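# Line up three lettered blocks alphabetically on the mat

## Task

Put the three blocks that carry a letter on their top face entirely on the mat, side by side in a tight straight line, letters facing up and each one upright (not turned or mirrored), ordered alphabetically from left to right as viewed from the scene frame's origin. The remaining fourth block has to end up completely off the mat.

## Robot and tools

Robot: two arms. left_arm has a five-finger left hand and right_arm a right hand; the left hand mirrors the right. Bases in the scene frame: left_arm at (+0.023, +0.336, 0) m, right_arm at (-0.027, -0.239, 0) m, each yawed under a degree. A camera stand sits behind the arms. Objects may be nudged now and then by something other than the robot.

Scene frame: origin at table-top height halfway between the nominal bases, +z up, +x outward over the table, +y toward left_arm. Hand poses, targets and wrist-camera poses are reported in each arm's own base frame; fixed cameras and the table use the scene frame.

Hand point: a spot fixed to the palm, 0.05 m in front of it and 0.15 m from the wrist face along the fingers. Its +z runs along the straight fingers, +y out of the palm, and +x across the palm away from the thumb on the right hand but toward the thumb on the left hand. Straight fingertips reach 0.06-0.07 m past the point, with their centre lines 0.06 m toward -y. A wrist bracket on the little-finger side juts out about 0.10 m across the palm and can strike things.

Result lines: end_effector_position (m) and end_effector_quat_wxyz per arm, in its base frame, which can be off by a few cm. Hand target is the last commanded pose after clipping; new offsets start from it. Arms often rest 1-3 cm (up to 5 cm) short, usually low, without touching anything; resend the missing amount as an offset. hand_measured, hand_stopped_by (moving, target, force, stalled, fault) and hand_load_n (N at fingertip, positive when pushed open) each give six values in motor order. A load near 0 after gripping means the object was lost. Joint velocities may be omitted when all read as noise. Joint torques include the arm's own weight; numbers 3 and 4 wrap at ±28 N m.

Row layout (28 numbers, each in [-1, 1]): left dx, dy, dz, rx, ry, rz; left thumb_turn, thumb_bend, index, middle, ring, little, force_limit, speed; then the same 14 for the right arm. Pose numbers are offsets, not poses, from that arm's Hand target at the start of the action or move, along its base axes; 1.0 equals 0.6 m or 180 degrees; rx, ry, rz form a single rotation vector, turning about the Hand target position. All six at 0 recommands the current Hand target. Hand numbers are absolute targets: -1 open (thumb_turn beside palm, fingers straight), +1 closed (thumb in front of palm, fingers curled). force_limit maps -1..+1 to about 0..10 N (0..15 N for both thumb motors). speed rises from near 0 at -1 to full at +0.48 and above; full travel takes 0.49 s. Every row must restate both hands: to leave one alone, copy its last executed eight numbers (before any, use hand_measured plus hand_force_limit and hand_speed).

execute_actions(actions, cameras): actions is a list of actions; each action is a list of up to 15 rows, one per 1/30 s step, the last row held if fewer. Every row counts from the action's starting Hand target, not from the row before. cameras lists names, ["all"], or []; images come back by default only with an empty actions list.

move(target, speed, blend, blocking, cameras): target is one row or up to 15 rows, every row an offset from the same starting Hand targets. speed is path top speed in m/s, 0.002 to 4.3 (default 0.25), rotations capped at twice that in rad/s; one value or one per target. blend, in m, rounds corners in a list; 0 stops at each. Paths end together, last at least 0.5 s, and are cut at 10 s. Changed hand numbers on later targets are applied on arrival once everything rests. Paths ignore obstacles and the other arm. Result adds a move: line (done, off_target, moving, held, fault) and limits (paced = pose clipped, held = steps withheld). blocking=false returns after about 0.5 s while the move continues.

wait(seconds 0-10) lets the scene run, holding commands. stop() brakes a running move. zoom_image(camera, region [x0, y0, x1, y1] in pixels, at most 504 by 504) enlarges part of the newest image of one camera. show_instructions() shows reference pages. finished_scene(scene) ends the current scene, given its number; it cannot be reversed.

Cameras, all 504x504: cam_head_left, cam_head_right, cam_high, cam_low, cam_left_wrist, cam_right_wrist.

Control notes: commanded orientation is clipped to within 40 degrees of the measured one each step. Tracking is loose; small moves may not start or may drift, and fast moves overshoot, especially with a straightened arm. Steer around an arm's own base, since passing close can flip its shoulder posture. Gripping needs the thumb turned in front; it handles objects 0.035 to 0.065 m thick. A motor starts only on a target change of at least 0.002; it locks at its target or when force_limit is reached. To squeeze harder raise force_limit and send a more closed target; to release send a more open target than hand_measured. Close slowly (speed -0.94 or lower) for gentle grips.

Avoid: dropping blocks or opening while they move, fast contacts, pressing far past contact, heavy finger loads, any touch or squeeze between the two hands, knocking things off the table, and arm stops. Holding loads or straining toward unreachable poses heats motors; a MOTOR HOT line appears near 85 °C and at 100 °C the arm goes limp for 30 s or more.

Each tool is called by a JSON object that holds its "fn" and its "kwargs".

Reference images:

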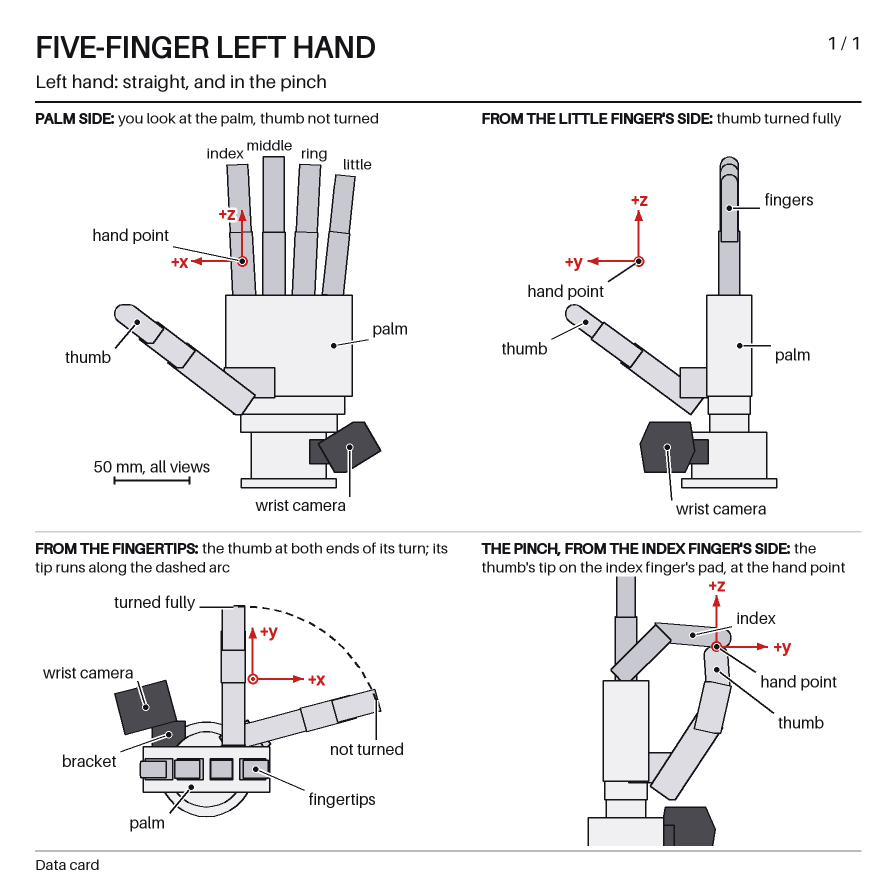

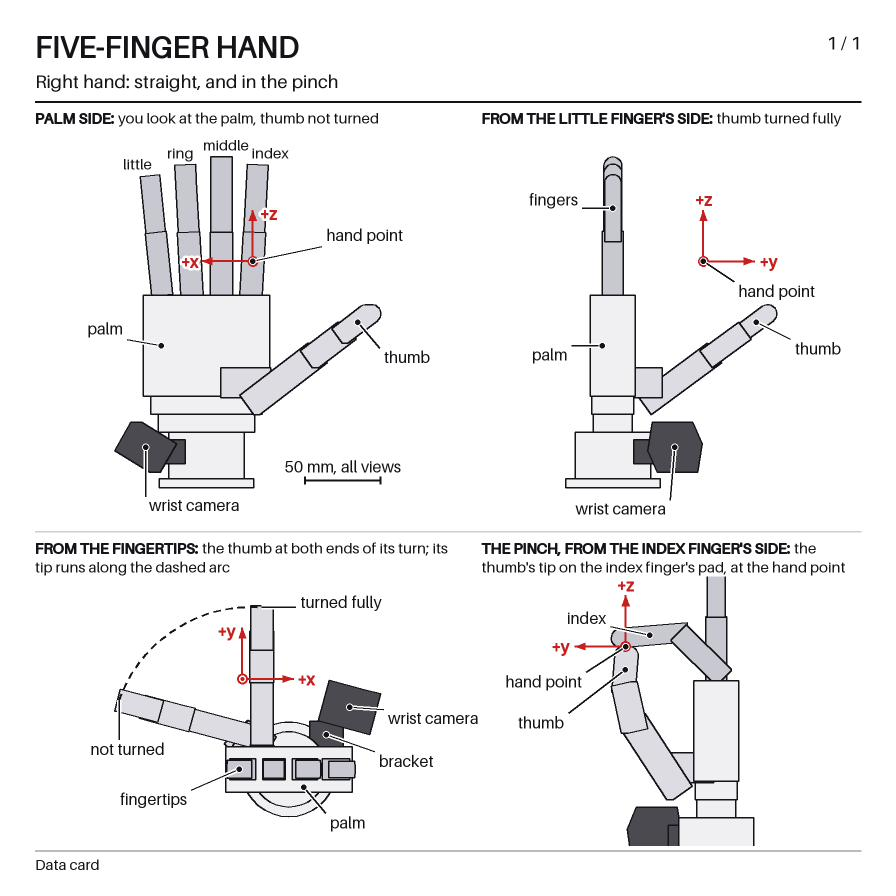

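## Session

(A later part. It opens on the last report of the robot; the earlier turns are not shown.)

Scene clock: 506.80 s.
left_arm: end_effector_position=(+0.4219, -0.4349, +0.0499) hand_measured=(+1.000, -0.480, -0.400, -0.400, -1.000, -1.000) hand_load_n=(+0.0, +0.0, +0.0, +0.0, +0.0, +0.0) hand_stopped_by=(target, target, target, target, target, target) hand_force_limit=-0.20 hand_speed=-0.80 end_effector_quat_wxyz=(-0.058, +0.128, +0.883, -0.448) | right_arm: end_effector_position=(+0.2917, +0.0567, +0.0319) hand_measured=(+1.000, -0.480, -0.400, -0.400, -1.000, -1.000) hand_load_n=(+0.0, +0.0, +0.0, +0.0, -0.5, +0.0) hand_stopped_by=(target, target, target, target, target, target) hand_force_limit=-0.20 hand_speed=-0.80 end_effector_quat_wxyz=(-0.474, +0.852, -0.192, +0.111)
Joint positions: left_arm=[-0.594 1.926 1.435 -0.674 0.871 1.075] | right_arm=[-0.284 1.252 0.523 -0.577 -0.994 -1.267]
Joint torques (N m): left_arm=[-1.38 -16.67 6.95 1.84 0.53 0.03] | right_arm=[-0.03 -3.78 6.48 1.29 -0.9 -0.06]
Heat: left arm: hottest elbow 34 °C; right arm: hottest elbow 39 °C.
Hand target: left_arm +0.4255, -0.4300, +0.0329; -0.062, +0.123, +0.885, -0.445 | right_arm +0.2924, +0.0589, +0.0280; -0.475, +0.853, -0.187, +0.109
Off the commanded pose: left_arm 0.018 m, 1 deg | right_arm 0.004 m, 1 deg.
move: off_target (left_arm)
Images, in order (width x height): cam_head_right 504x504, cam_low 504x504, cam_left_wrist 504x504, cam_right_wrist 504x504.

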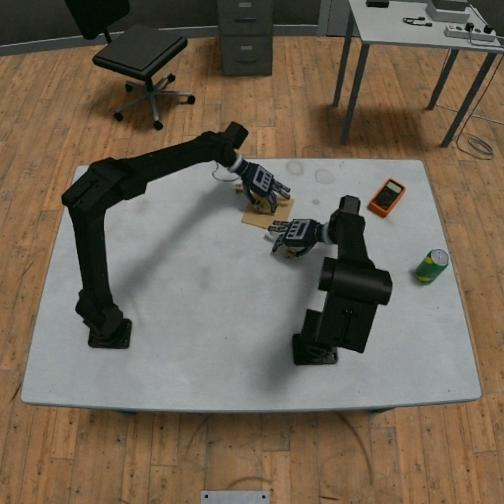

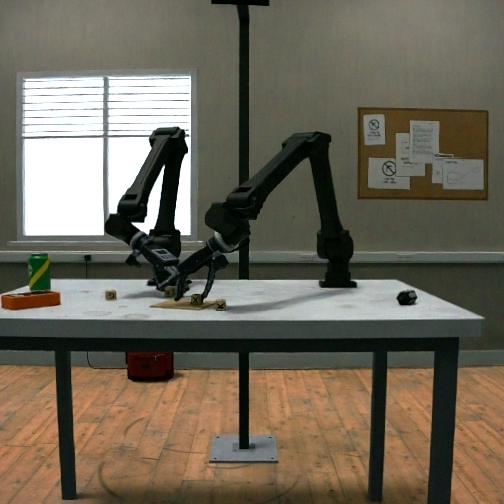

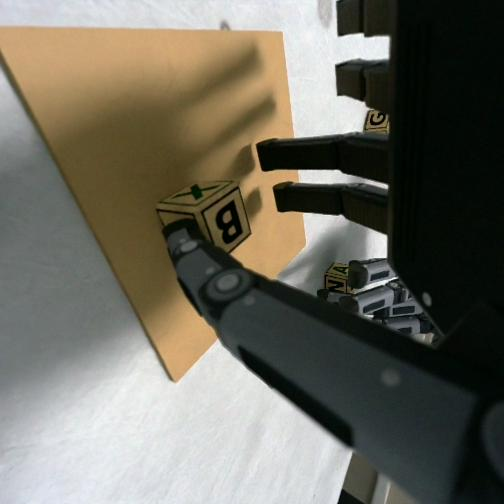

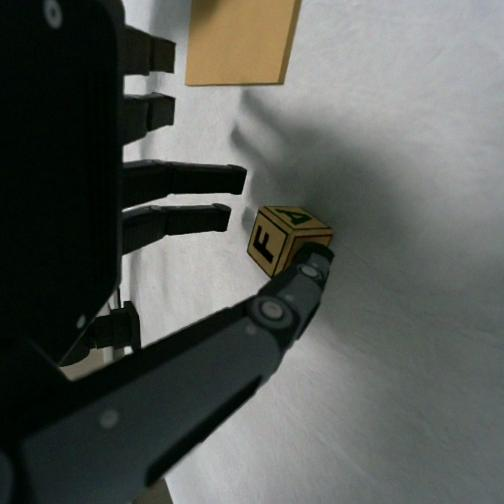

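{"fn": "move", "kwargs": {"target": [[0,0,-0.005,0,0,0,1,-0.48,-0.4,-0.4,-1,-1,-0.2,-0.8,-0.005,0.002,-0.002,0,0,0,1,-0.48,-0.4,-0.4,-1,-1,-0.2,-0.8],[0,0,-0.005,0,0,0,1,-0.48,0.8,0.8,-1,-1,-0.2,-0.9,-0.005,0.002,-0.002,0,0,0,1,-0.48,0.8,0.8,-1,-1,-0.2,-0.9]], "speed": 0.05, "cameras": ["cam_head_right","cam_low","cam_right_wrist","cam_left_wrist"]}}

{"fn": "zoom_image", "kwargs": {"camera": "cam_left_wrist", "region": [80, 130, 280, 330]}}

{"fn": "zoom_image", "kwargs": {"camera": "cam_right_wrist", "region": [150, 130, 350, 330]}}

Scene clock: 516.60 s.
left_arm: end_effector_position=(+0.4230, -0.4357, +0.0491) hand_measured=(+1.000, -0.482, +0.100, +0.054, -1.000, -1.000) hand_load_n=(+0.0, +9.0, +7.0, +4.0, +0.0, +0.0) hand_stopped_by=(target, target, force, force, target, target) hand_force_limit=-0.20 hand_speed=-0.90 end_effector_quat_wxyz=(-0.056, +0.129, +0.882, -0.449) | right_arm: end_effector_position=(+0.2890, +0.0577, +0.0296) hand_measured=(+1.000, -0.482, +0.092, +0.054, -1.000, -1.000) hand_load_n=(-2.5, +6.5, +5.5, +2.0, +0.0, +0.0) hand_stopped_by=(target, target, force, force, target, target) hand_force_limit=-0.20 hand_speed=-0.90 end_effector_quat_wxyz=(-0.475, +0.852, -0.193, +0.110)
Joint positions: left_arm=[-0.594 1.928 1.435 -0.668 0.871 1.075] | right_arm=[-0.284 1.252 0.514 -0.572 -0.996 -1.267]
Joint torques (N m): left_arm=[-1.08 -16.56 6.68 1.85 0.53 0.03] | right_arm=[0.38 -4.37 6.35 1.26 -0.84 -0.04]
Heat: left arm: hottest elbow 33 °C; right arm: hottest elbow 38 °C.
Hand target: left_arm +0.4255, -0.4300, +0.0299; -0.062, +0.123, +0.885, -0.445 | right_arm +0.2895, +0.0601, +0.0269; -0.475, +0.853, -0.187, +0.109
Off the commanded pose: left_arm 0.020 m, 1 deg | right_arm 0.004 m, 1 deg.
move: off_target (left_arm); target 2's new numbers were sent with left_arm's hand 0.020 m and 1 deg from that target
Images, in order (width x height): cam_head_right 504x504, cam_low 504x504, cam_left_wrist 504x504, cam_right_wrist 504x504.

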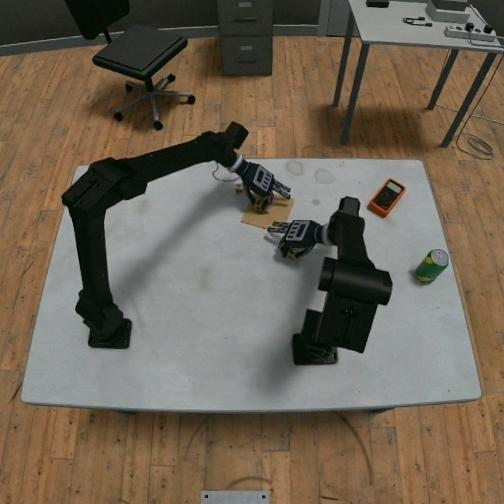

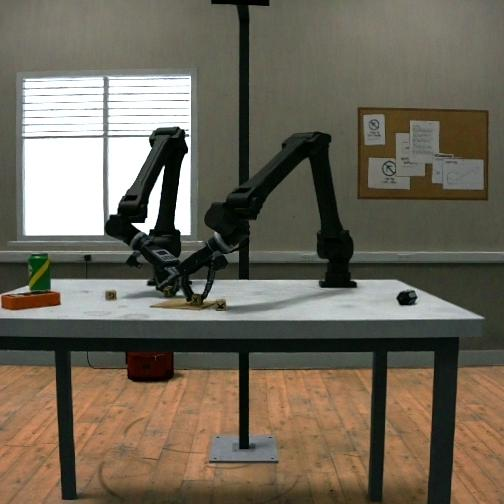

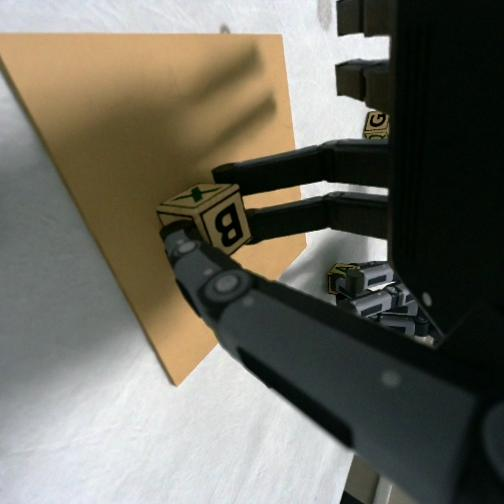

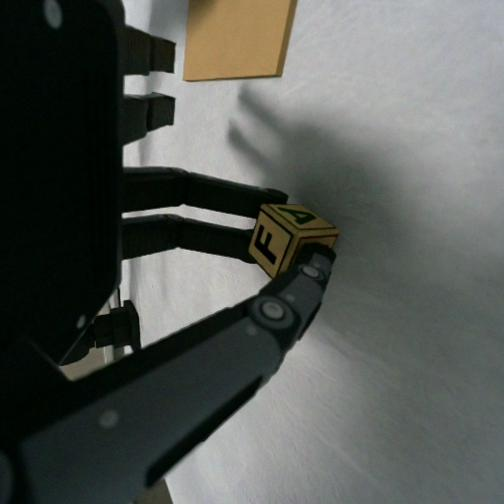

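Scaled by 2.520 from the camera's 504x504 image, which has a finer 720x720 frame.

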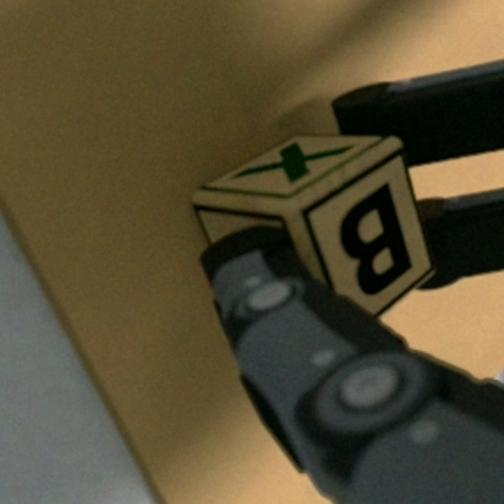

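Scaled by 2.520 from the camera's 504x504 image, which has a finer 720x720 frame.

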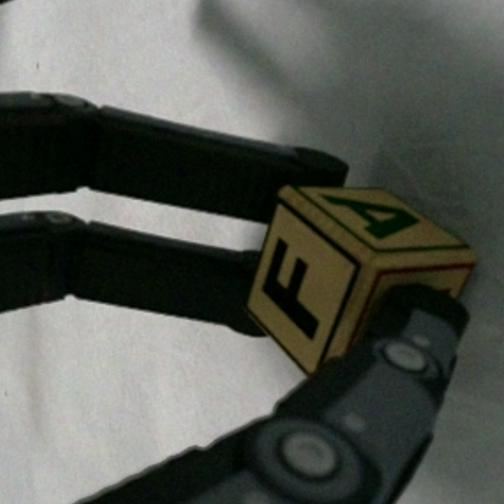

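{"fn": "zoom_image", "kwargs": {"camera": "cam_right_wrist", "region": [240, 195, 300, 285]}}

{"fn": "zoom_image", "kwargs": {"camera": "cam_left_wrist", "region": [190, 175, 260, 245]}}

Scaled by 5.600 from the camera's 504x504 image, which has a finer 720x720 frame.

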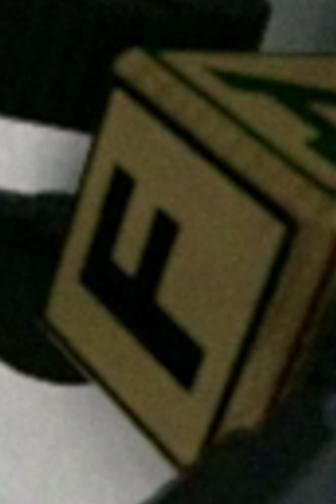

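Scaled by 7.200 from the camera's 504x504 image, which has a finer 720x720 frame.

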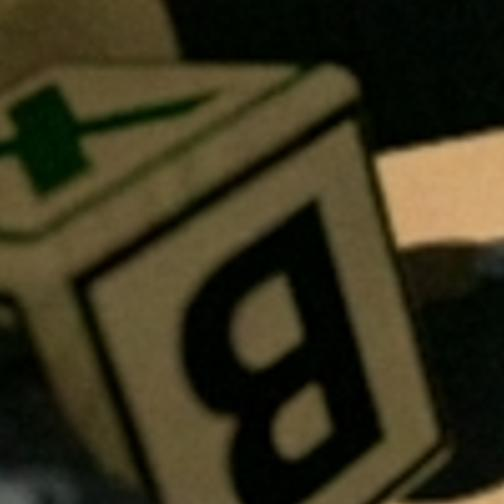

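{"fn": "move", "kwargs": {"target": [[0.017,0,0.09,0,0,0,1,-0.48,0.8,0.8,-1,-1,-0.2,-0.9,0.01,0,0.133,0,0,0,1,-0.48,0.8,0.8,-1,-1,-0.2,-0.9],[0.0375,-0.022,0.092,0,0,0.5,1,-0.48,0.8,0.8,-1,-1,-0.2,-0.9,0.0175,-0.15,0.17,0,0,-0.4556,1,-0.48,0.8,0.8,-1,-1,-0.2,-0.9]], "speed": [0.12,0.25], "blend": [0.01,0], "cameras": ["cam_head_right","cam_low","cam_right_wrist","cam_left_wrist"]}}

{"fn": "zoom_image", "kwargs": {"camera": "cam_head_right", "region": [220, 160, 320, 260]}}

Scene clock: 535.53 s.
left_arm: end_effector_position=(+0.4440, -0.4295, +0.0700) hand_measured=(+1.000, -0.482, +0.100, +0.054, -1.000, -1.000) hand_load_n=(-0.5, +9.5, +6.5, +4.5, +0.0, +0.0) hand_stopped_by=(target, target, force, force, target, target) hand_force_limit=-0.20 hand_speed=-0.90 end_effector_quat_wxyz=(+0.272, -0.540, +0.718, -0.346) | right_arm: end_effector_position=(+0.3000, -0.0330, +0.1251) hand_measured=(+1.000, -0.482, +0.092, +0.054, -1.000, -1.000) hand_load_n=(-2.5, +6.5, +5.0, +1.5, +0.0, +0.0) hand_stopped_by=(target, target, force, force, target, target) hand_force_limit=-0.20 hand_speed=-0.90 end_effector_quat_wxyz=(+0.283, -0.522, +0.701, -0.395)
Joint positions: left_arm=[-0.829 1.68 1.091 -0.154 -0.44 -0.352] | right_arm=[-0.124 0.514 0.364 -0.414 0.156 0.08]
Joint torques (N m): left_arm=[-2.61 -15.33 9.99 1.4 -0.39 -0.06] | right_arm=[0.26 0.62 10.09 1.47 0.17 0.09]
Heat: left arm: hottest elbow 33 °C; right arm: hottest elbow 38 °C.
Hand target: left_arm +0.4481, -0.4433, +0.0853; +0.271, -0.539, +0.713, -0.359 | right_arm +0.3000, -0.0299, +0.1290; +0.287, -0.521, +0.701, -0.394
Off the commanded pose: left_arm 0.021 m, 2 deg | right_arm 0.005 m, 1 deg.
move: off_target (left_arm)
Images, in order (width x height): cam_head_right 504x504, cam_low 504x504, cam_left_wrist 504x504, cam_right_wrist 504x504.

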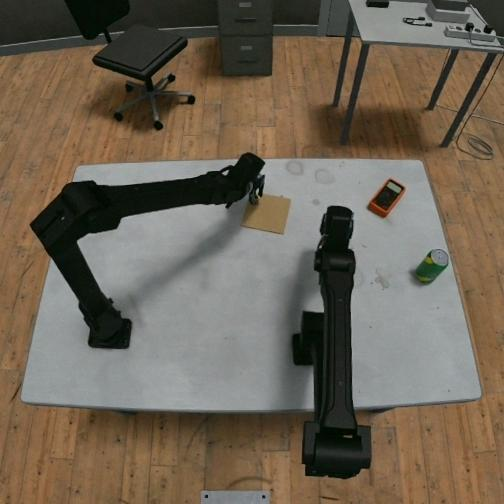

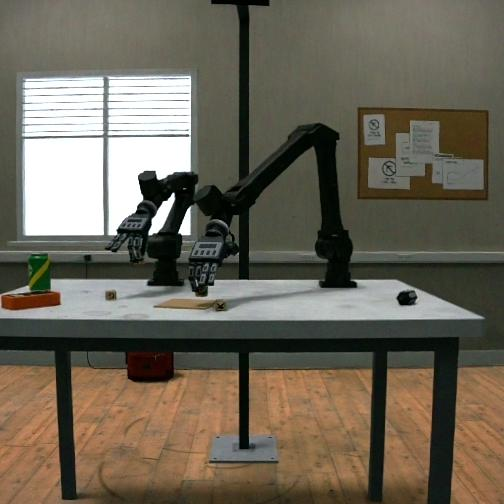

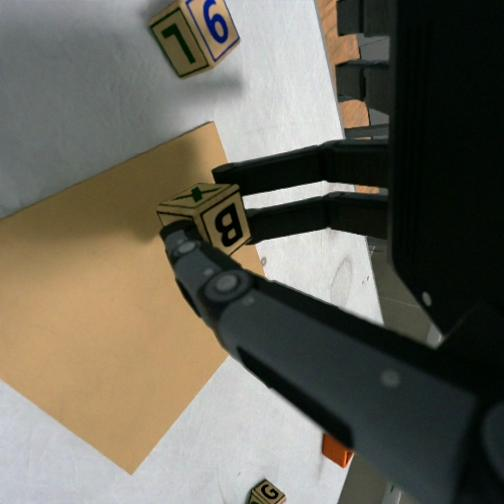

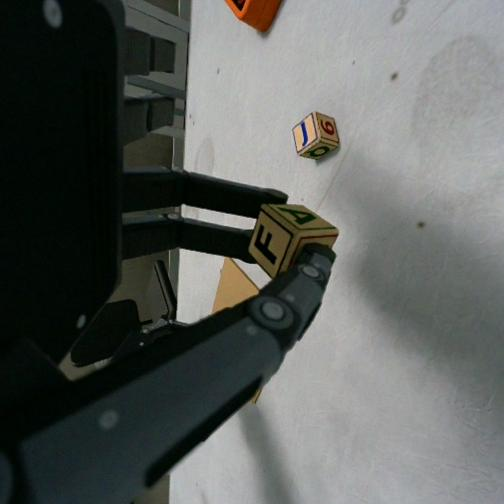

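Scaled by 5.040 from the camera's 504x504 image, which has a finer 720x720 frame.

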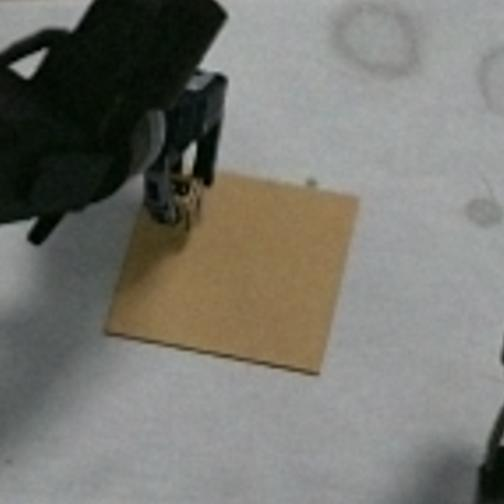

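{"fn": "move", "kwargs": {"target": [-0.005,0,-0.09,0,0,0,1,-0.48,0.8,0.8,-1,-1,-0.2,-0.9,0,0,0,0,0,0,1,-0.48,0.8,0.8,-1,-1,-0.2,-0.9], "speed": 0.08, "cameras": ["cam_head_right","cam_low"]}}

{"fn": "zoom_image", "kwargs": {"camera": "cam_head_right", "region": [220, 160, 320, 260]}}

{"fn": "zoom_image", "kwargs": {"camera": "cam_low", "region": [120, 240, 260, 330]}}

Scene clock: 543.87 s.
left_arm: end_effector_position=(+0.4513, -0.4381, +0.0476) hand_measured=(+1.000, -0.482, +0.100, +0.054, -1.000, -1.000) hand_load_n=(-1.0, +9.0, +6.5, +3.5, -0.5, +0.0) hand_stopped_by=(target, target, force, force, target, target) hand_force_limit=-0.20 hand_speed=-0.90 end_effector_quat_wxyz=(+0.274, -0.541, +0.707, -0.363) | right_arm: end_effector_position=(+0.3000, -0.0331, +0.1251) hand_measured=(+1.000, -0.482, +0.092, +0.054, -1.000, -1.000) hand_load_n=(-2.5, +7.0, +5.5, +1.5, +0.0, +0.0) hand_stopped_by=(target, target, force, force, target, target) hand_force_limit=-0.20 hand_speed=-0.90 end_effector_quat_wxyz=(+0.283, -0.522, +0.701, -0.395)
Joint positions: left_arm=[-0.831 1.734 1.07 -0.042 -0.445 -0.357] | right_arm=[-0.124 0.514 0.364 -0.414 0.157 0.08]
Joint torques (N m): left_arm=[-2.84 -13.16 6.65 2.63 -0.33 -0.1] | right_arm=[0.32 0.62 10.14 1.46 0.18 0.08]
Heat: left arm: hottest elbow 33 °C; right arm: hottest elbow 40 °C.
Hand target: left_arm +0.4450, -0.4432, +0.0312; +0.271, -0.539, +0.713, -0.359 | right_arm +0.3000, -0.0299, +0.1289; +0.287, -0.521, +0.701, -0.394
Off the commanded pose: left_arm 0.018 m, 1 deg | right_arm 0.005 m, 1 deg.
move: off_target (left_arm)
Images, in order (width x height): cam_head_right 504x504, cam_low 504x504.

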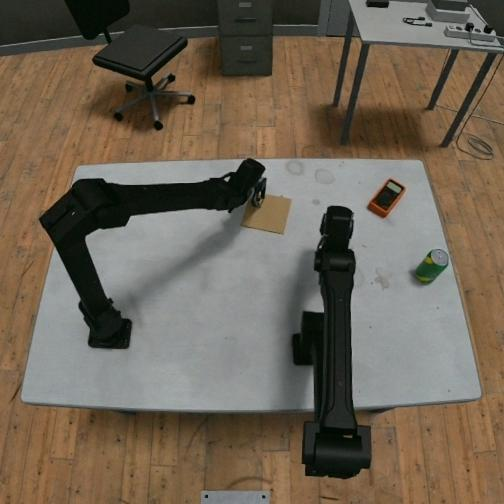

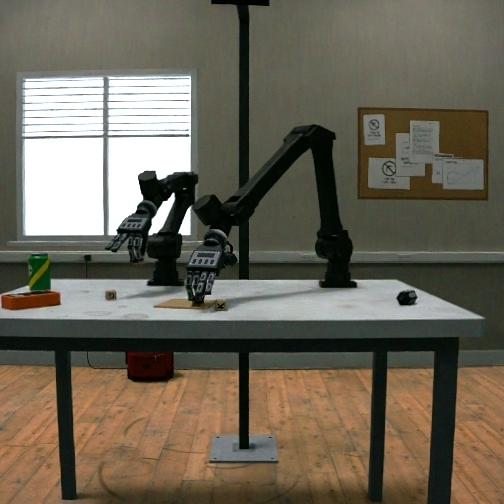

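Scaled by 5.040 from the camera's 504x504 image, which has a finer 720x720 frame.

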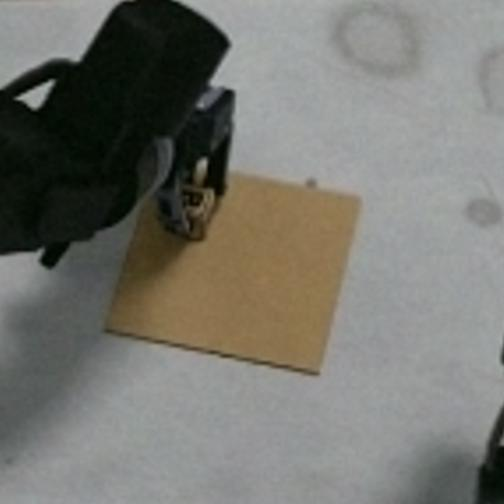

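Scaled by 3.600 from the camera's 504x504 image, which has a finer 720x720 frame.

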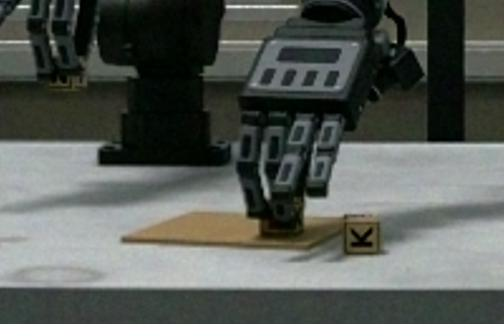

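{"fn": "move", "kwargs": {"target": [[0,0,0.003,0,0,0,1,-0.48,0,0,-1,-1,-0.2,-0.93,0,0,0,0,0,0,1,-0.48,0.8,0.8,-1,-1,-0.2,-0.9],[0,0,0.003,0,0,0,1,-0.48,-0.4,-0.4,-1,-1,-0.2,-0.8,0,0,0,0,0,0,1,-0.48,0.8,0.8,-1,-1,-0.2,-0.9],[0.025,0,0.11,0,0,0,1,-0.48,-0.4,-0.4,-1,-1,-0.2,-0.8,0,0,0,0,0,0,1,-0.48,0.8,0.8,-1,-1,-0.2,-0.9],[-0.008,0.029,0.098,0,0,-0.5,1,-0.48,-0.4,-0.4,-1,-1,-0.2,-0.8,0,0,0,0,0,0,1,-0.48,0.8,0.8,-1,-1,-0.2,-0.9]], "speed": [0.05,0.05,0.12,0.3], "blend": [0,0,0.01,0], "cameras": ["cam_head_right","cam_low","cam_left_wrist"]}}

{"fn": "zoom_image", "kwargs": {"camera": "cam_head_right", "region": [220, 160, 320, 260]}}

Scene clock: 557.27 s.
left_arm: end_effector_position=(+0.4227, -0.4212, +0.0871) hand_measured=(+1.000, -0.480, -0.400, -0.400, -1.000, -1.000) hand_load_n=(+0.0, +0.5, +0.0, +0.0, +0.0, +0.0) hand_stopped_by=(target, target, target, target, target, target) hand_force_limit=-0.20 hand_speed=-0.80 end_effector_quat_wxyz=(-0.069, +0.121, +0.886, -0.442) | right_arm: end_effector_position=(+0.3000, -0.0331, +0.1251) hand_measured=(+1.000, -0.482, +0.092, +0.054, -1.000, -1.000) hand_load_n=(-2.5, +6.5, +5.5, +1.5, -0.5, +0.0) hand_stopped_by=(target, target, force, force, target, target) hand_force_limit=-0.20 hand_speed=-0.90 end_effector_quat_wxyz=(+0.283, -0.522, +0.701, -0.395)
Joint positions: left_arm=[-0.574 1.885 1.485 -0.814 0.876 1.1] | right_arm=[-0.124 0.514 0.364 -0.414 0.157 0.08]
Joint torques (N m): left_arm=[-1.14 -16.26 11.3 0.58 0.61 -0.05] | right_arm=[0.38 0.56 10.1 1.43 0.15 0.08]
Heat: left arm: hottest elbow 33 °C; right arm: hottest elbow 41 °C.
Hand target: left_arm +0.4402, -0.4259, +0.0900; -0.062, +0.123, +0.885, -0.445 | right_arm +0.3000, -0.0299, +0.1289; +0.287, -0.521, +0.701, -0.394
Off the commanded pose: left_arm 0.018 m, 1 deg | right_arm 0.005 m, 1 deg.
move: off_target (left_arm); target 2's new numbers were sent with left_arm's hand 0.016 m and 1 deg from that target
Images, in order (width x height): cam_head_right 504x504, cam_low 504x504, cam_left_wrist 504x504.

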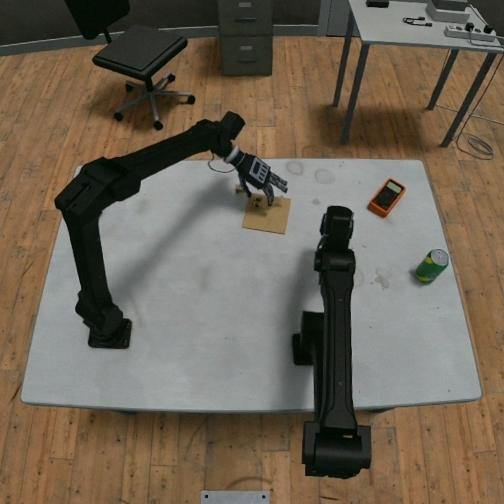

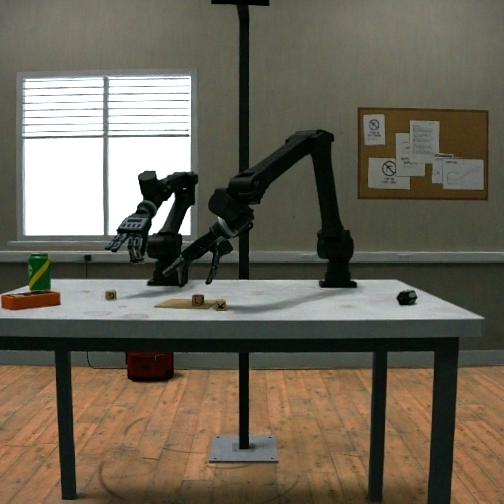

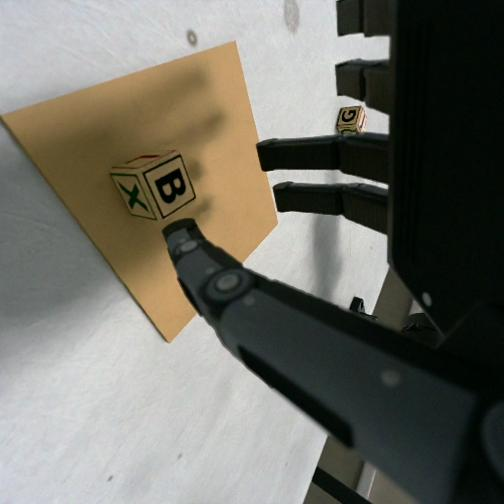

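Scaled by 5.040 from the camera's 504x504 image, which has a finer 720x720 frame.

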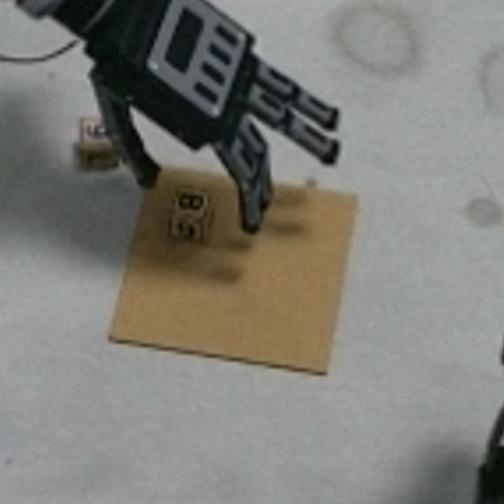

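{"fn": "move", "kwargs": {"target": [-0.0065,0.0018,-0.0925,0,0,0,1,-0.48,-0.4,-0.4,-1,-1,-0.2,-0.8,0,0,0,0,0,0,1,-0.48,0.8,0.8,-1,-1,-0.2,-0.9], "speed": 0.08, "cameras": ["cam_head_right","cam_low","cam_left_wrist"]}}

{"fn": "zoom_image", "kwargs": {"camera": "cam_left_wrist", "region": [80, 130, 280, 330]}}

{"fn": "zoom_image", "kwargs": {"camera": "cam_low", "region": [120, 240, 260, 330]}}

Scene clock: 565.20 s.
left_arm: end_effector_position=(+0.4333, -0.4279, +0.0492) hand_measured=(+1.000, -0.480, -0.400, -0.400, -1.000, -1.000) hand_load_n=(+0.0, +0.0, +0.0, +0.0, +0.0, +0.0) hand_stopped_by=(target, target, target, target, target, target) hand_force_limit=-0.20 hand_speed=-0.80 end_effector_quat_wxyz=(-0.059, +0.127, +0.884, -0.447) | right_arm: end_effector_position=(+0.3000, -0.0331, +0.1251) hand_measured=(+1.000, -0.482, +0.092, +0.054, -1.000, -1.000) hand_load_n=(-2.0, +6.5, +5.0, +1.5, -0.5, +0.0) hand_stopped_by=(target, target, force, force, target, target) hand_force_limit=-0.20 hand_speed=-0.90 end_effector_quat_wxyz=(+0.283, -0.522, +0.701, -0.395)
Joint positions: left_arm=[-0.574 1.943 1.463 -0.709 0.876 1.101] | right_arm=[-0.124 0.514 0.364 -0.414 0.157 0.08]
Joint torques (N m): left_arm=[-1.32 -16.91 7.05 1.81 0.58 0.02] | right_arm=[0.32 0.56 10.15 1.46 0.18 0.09]
Heat: left arm: hottest elbow 33 °C; right arm: hottest elbow 41 °C.
Hand target: left_arm +0.4361, -0.4247, +0.0343; -0.062, +0.123, +0.885, -0.445 | right_arm +0.3000, -0.0299, +0.1289; +0.287, -0.521, +0.701, -0.394
Off the commanded pose: left_arm 0.015 m, 1 deg | right_arm 0.005 m, 1 deg.
move: off_target (left_arm)
Images, in order (width x height): cam_head_right 504x504, cam_low 504x504, cam_left_wrist 504x504.

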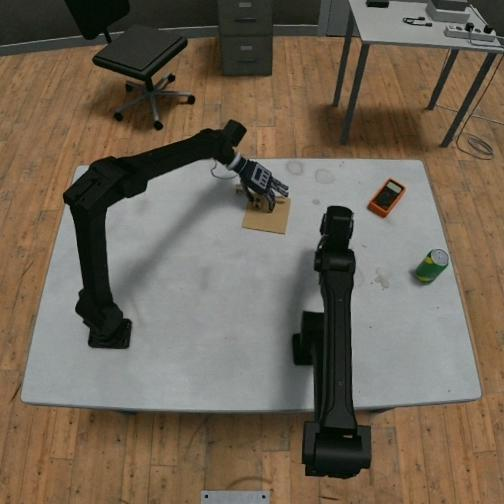

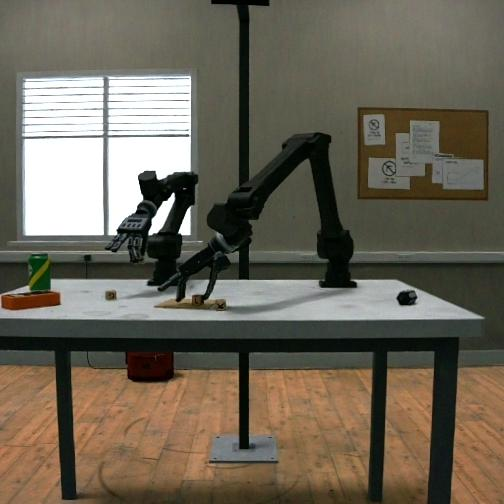

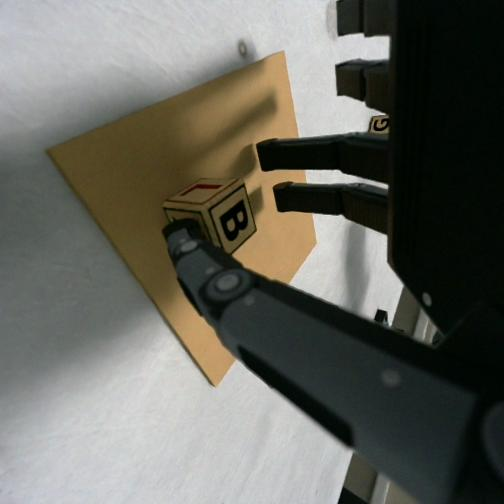

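Scaled by 2.520 from the camera's 504x504 image, which has a finer 720x720 frame.

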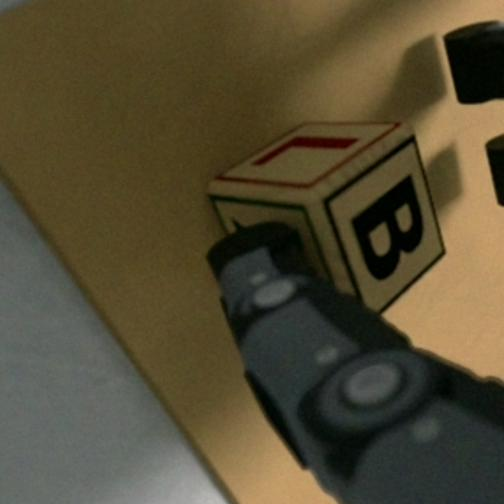

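Scaled by 3.600 from the camera's 504x504 image, which has a finer 720x720 frame.

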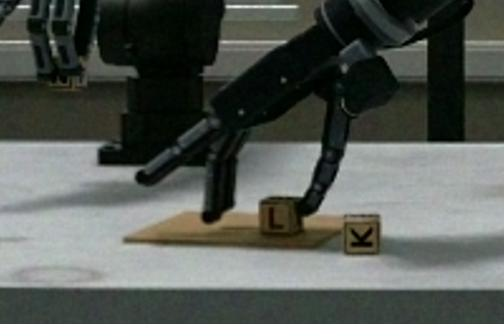

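{"fn": "zoom_image", "kwargs": {"camera": "cam_left_wrist", "region": [190, 175, 260, 245]}}

{"fn": "zoom_image", "kwargs": {"camera": "cam_head_right", "region": [245, 190, 275, 220]}}

Scaled by 7.200 from the camera's 504x504 image, which has a finer 720x720 frame.

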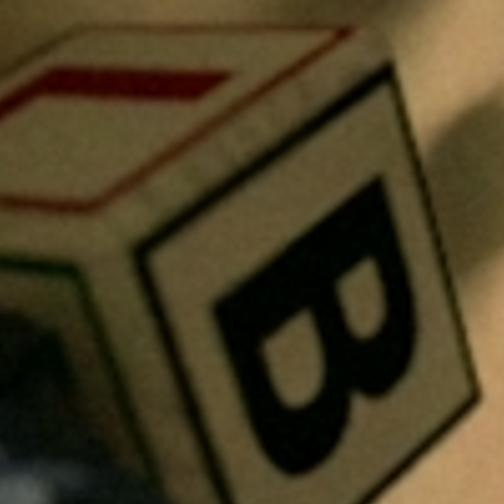

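Scaled by 16.800 from the camera's 504x504 image, which has a finer 720x720 frame.

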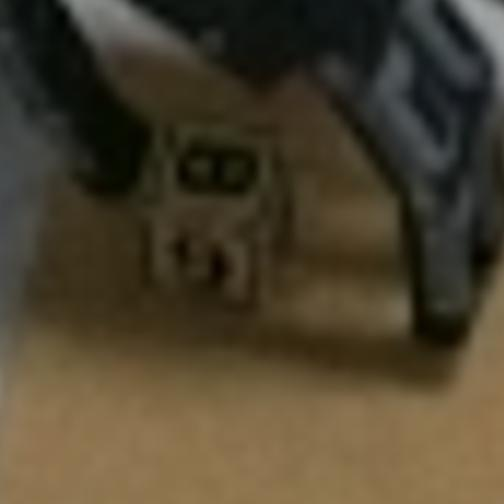

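{"fn": "move", "kwargs": {"target": [[0,0,0.004,0,0,0,1,-0.48,-0.4,-0.4,-1,-1,-0.2,-0.8,0,0,0,0,0,0,1,-0.48,0.8,0.8,-1,-1,-0.2,-0.9],[0,0,0.004,0,0,0,1,-0.48,0.8,0.8,-1,-1,-0.2,-0.9,0,0,0,0,0,0,1,-0.48,0.8,0.8,-1,-1,-0.2,-0.9]], "speed": 0.05, "cameras": ["cam_head_right","cam_left_wrist"]}}

{"fn": "zoom_image", "kwargs": {"camera": "cam_head_right", "region": [220, 160, 320, 260]}}

Scene clock: 578.83 s.
left_arm: end_effector_position=(+0.4332, -0.4280, +0.0493) hand_measured=(+1.000, -0.482, +0.092, +0.054, -1.000, -1.000) hand_load_n=(-2.5, +8.5, +6.0, +4.0, +0.0, +0.0) hand_stopped_by=(target, target, force, force, target, target) hand_force_limit=-0.20 hand_speed=-0.90 end_effector_quat_wxyz=(-0.059, +0.127, +0.884, -0.447) | right_arm: end_effector_position=(+0.3000, -0.0331, +0.1251) hand_measured=(+1.000, -0.482, +0.092, +0.054, -1.000, -1.000) hand_load_n=(-2.0, +6.5, +5.5, +1.5, +0.0, +0.0) hand_stopped_by=(target, target, force, force, target, target) hand_force_limit=-0.20 hand_speed=-0.90 end_effector_quat_wxyz=(+0.283, -0.522, +0.701, -0.395)
Joint positions: left_arm=[-0.574 1.943 1.463 -0.709 0.877 1.101] | right_arm=[-0.124 0.514 0.364 -0.414 0.157 0.08]
Joint torques (N m): left_arm=[-1.32 -17.44 7.21 1.55 0.55 0.02] | right_arm=[0.26 0.62 10.11 1.43 0.17 0.08]
Heat: left arm: hottest elbow 33 °C; right arm: hottest elbow 42 °C.
Hand target: left_arm +0.4361, -0.4247, +0.0368; -0.062, +0.123, +0.885, -0.445 | right_arm +0.3000, -0.0299, +0.1289; +0.287, -0.521, +0.701, -0.394
Off the commanded pose: left_arm 0.013 m, 1 deg | right_arm 0.005 m, 1 deg.
move: off_target (left_arm); target 2's new numbers were sent with left_arm's hand 0.013 m and 1 deg from that target
Images, in order (width x height): cam_head_right 504x504, cam_left_wrist 504x504.

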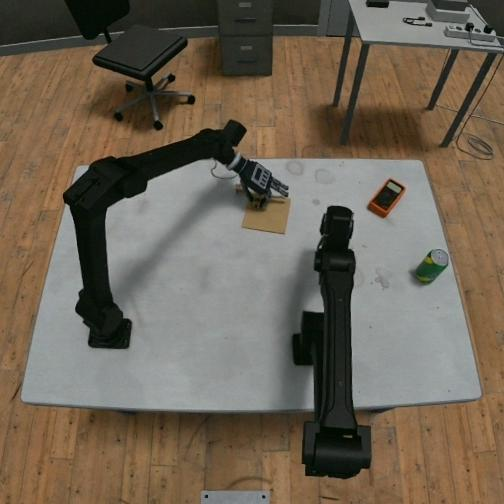

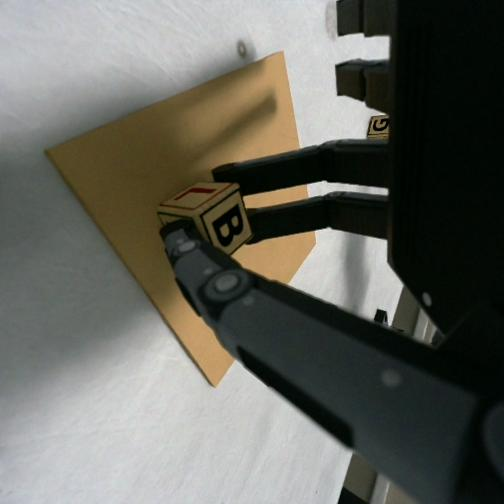

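Scaled by 5.040 from the camera's 504x504 image, which has a finer 720x720 frame.

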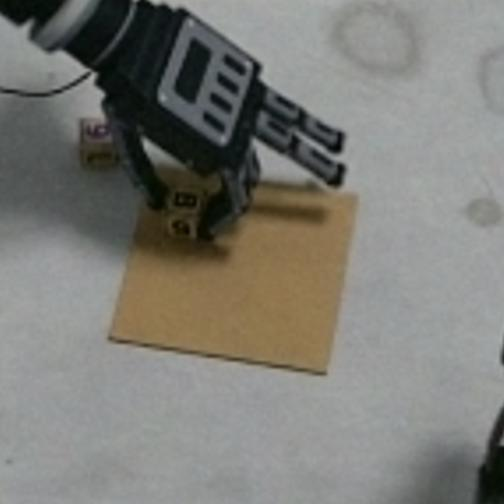

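{"fn": "move", "kwargs": {"target": [[0.012,0,0.083,0,0,0,1,-0.48,0.8,0.8,-1,-1,-0.2,-0.9,0,0,0,0,0,0,1,-0.48,0.8,0.8,-1,-1,-0.2,-0.9],[-0.027,-0.044,0.08,0,0,0.5,1,-0.48,0.8,0.8,-1,-1,-0.2,-0.9,0,0,0,0,0,0,1,-0.48,0.8,0.8,-1,-1,-0.2,-0.9],[-0.035,-0.044,0.013,0,0,0.5,1,-0.48,0.8,0.8,-1,-1,-0.2,-0.9,0,0,0,0,0,0,1,-0.48,0.8,0.8,-1,-1,-0.2,-0.9]], "speed": [0.12,0.3,0.1], "blend": [0.01,0.01,0], "cameras": ["cam_head_right","cam_low","cam_left_wrist"]}}

{"fn": "zoom_image", "kwargs": {"camera": "cam_head_right", "region": [220, 160, 320, 260]}}

Scene clock: 588.57 s.
left_arm: end_effector_position=(+0.4200, -0.4451, +0.0547) hand_measured=(+1.000, -0.482, +0.092, +0.054, -1.000, -1.000) hand_load_n=(-2.5, +9.0, +5.5, +4.0, +0.0, +0.0) hand_stopped_by=(target, target, force, force, target, target) hand_force_limit=-0.20 hand_speed=-0.90 end_effector_quat_wxyz=(+0.274, -0.540, +0.710, -0.359) | right_arm: end_effector_position=(+0.3000, -0.0331, +0.1251) hand_measured=(+1.000, -0.482, +0.092, +0.054, -1.000, -1.000) hand_load_n=(-2.5, +6.5, +5.0, +1.5, +0.0, +0.0) hand_stopped_by=(target, target, force, force, target, target) hand_force_limit=-0.20 hand_speed=-0.90 end_effector_quat_wxyz=(+0.283, -0.522, +0.701, -0.395)
Joint positions: left_arm=[-0.887 1.69 1.043 -0.087 -0.485 -0.397] | right_arm=[-0.124 0.514 0.364 -0.414 0.157 0.08]
Joint torques (N m): left_arm=[-2.78 -13.22 6.95 2.67 -0.41 -0.09] | right_arm=[0.26 0.56 10.13 1.43 0.17 0.07]
Heat: left arm: hottest elbow 33 °C; right arm: hottest elbow 43 °C.
Hand target: left_arm +0.4152, -0.4512, +0.0447; +0.271, -0.539, +0.712, -0.359 | right_arm +0.3000, -0.0299, +0.1289; +0.287, -0.521, +0.701, -0.394
Off the commanded pose: left_arm 0.013 m, 0 deg | right_arm 0.005 m, 1 deg.
move: off_target (left_arm)
Images, in order (width x height): cam_head_right 504x504, cam_low 504x504, cam_left_wrist 504x504.

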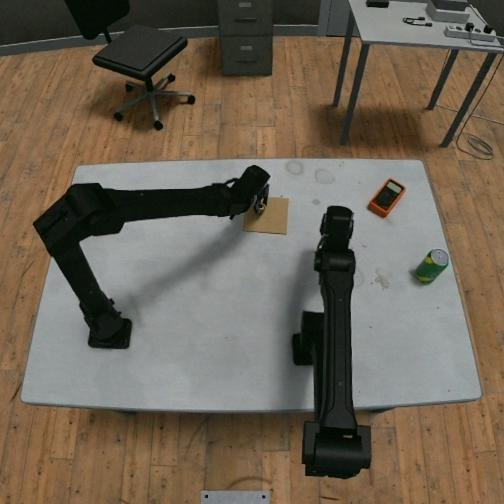

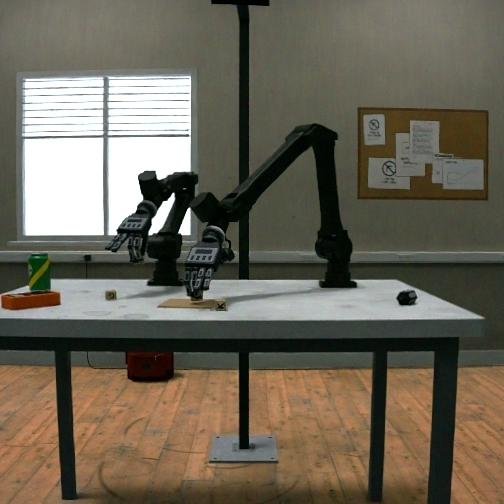

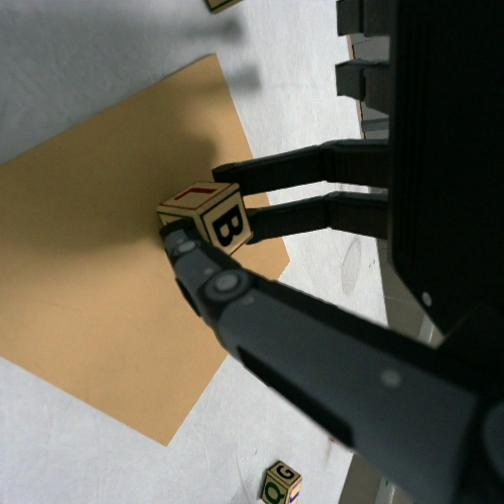

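Scaled by 5.040 from the camera's 504x504 image, which has a finer 720x720 frame.

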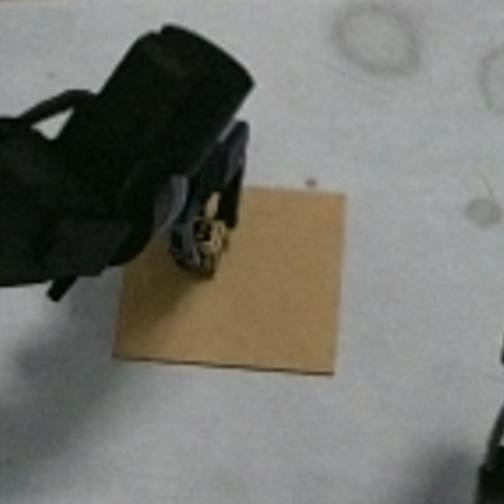

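{"fn": "move", "kwargs": {"target": [[0,0,-0.022,0,0,0,1,-0.48,0.8,0.8,-1,-1,-0.2,-0.9,0,0,0,0,0,0,1,-0.48,0.8,0.8,-1,-1,-0.2,-0.9]], "speed": 0.05, "cameras": ["cam_head_right","cam_low"]}}

{"fn": "zoom_image", "kwargs": {"camera": "cam_head_right", "region": [220, 160, 320, 260]}}

{"fn": "zoom_image", "kwargs": {"camera": "cam_low", "region": [120, 240, 260, 330]}}

Scene clock: 593.63 s.
left_arm: end_effector_position=(+0.4215, -0.4468, +0.0472) hand_measured=(+1.000, -0.482, +0.092, +0.054, -1.000, -1.000) hand_load_n=(-1.5, +7.5, +5.0, +4.0, +0.0, +0.0) hand_stopped_by=(target, target, force, force, target, target) hand_force_limit=-0.20 hand_speed=-0.90 end_effector_quat_wxyz=(+0.274, -0.541, +0.708, -0.363) | right_arm: end_effector_position=(+0.3000, -0.0331, +0.1251) hand_measured=(+1.000, -0.482, +0.092, +0.054, -1.000, -1.000) hand_load_n=(-2.5, +6.5, +5.5, +1.5, +0.0, +0.0) hand_stopped_by=(target, target, force, force, target, target) hand_force_limit=-0.20 hand_speed=-0.90 end_effector_quat_wxyz=(+0.283, -0.522, +0.701, -0.395)
Joint positions: left_arm=[-0.887 1.707 1.034 -0.052 -0.486 -0.399] | right_arm=[-0.124 0.514 0.364 -0.414 0.157 0.08]
Joint torques (N m): left_arm=[-2.78 -12.75 6.54 2.69 -0.38 -0.1] | right_arm=[0.38 0.44 10.1 1.44 0.18 0.08]
Heat: left arm: hottest elbow 33 °C; right arm: hottest elbow 43 °C.
Hand target: left_arm +0.4151, -0.4511, +0.0314; +0.271, -0.539, +0.713, -0.359 | right_arm +0.3000, -0.0299, +0.1289; +0.287, -0.521, +0.701, -0.394
Off the commanded pose: left_arm 0.017 m, 1 deg | right_arm 0.005 m, 1 deg.
move: off_target (left_arm)
Images, in order (width x height): cam_head_right 504x504, cam_low 504x504.

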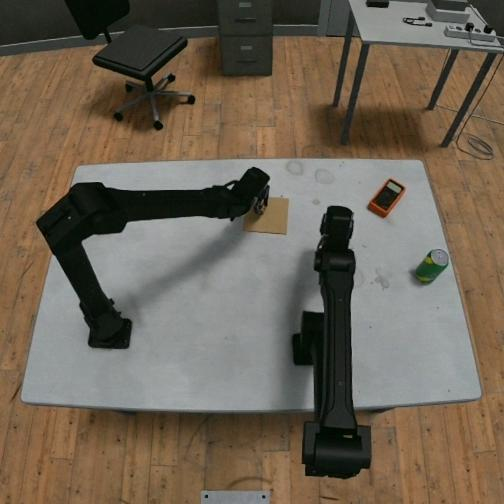

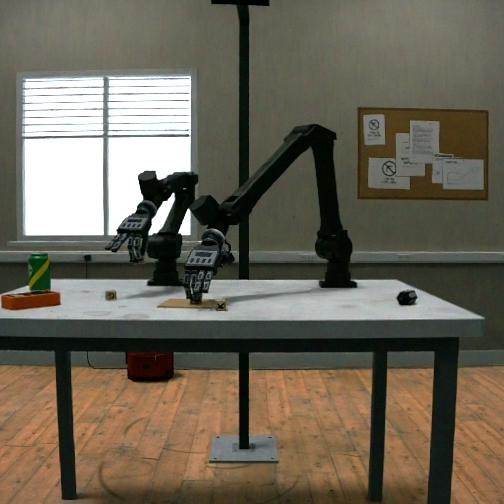

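Scaled by 5.040 from the camera's 504x504 image, which has a finer 720x720 frame.

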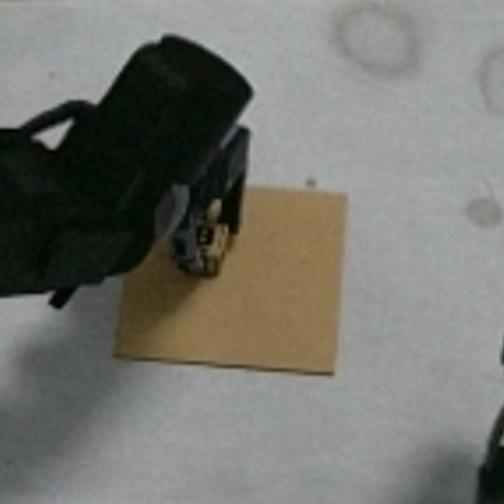

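Scaled by 3.600 from the camera's 504x504 image, which has a finer 720x720 frame.

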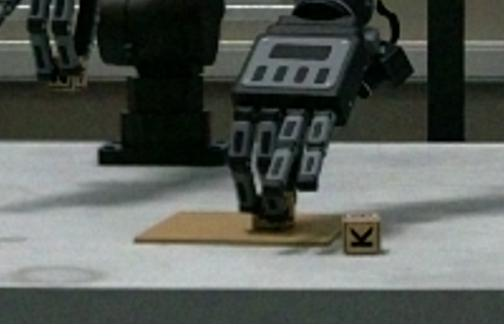

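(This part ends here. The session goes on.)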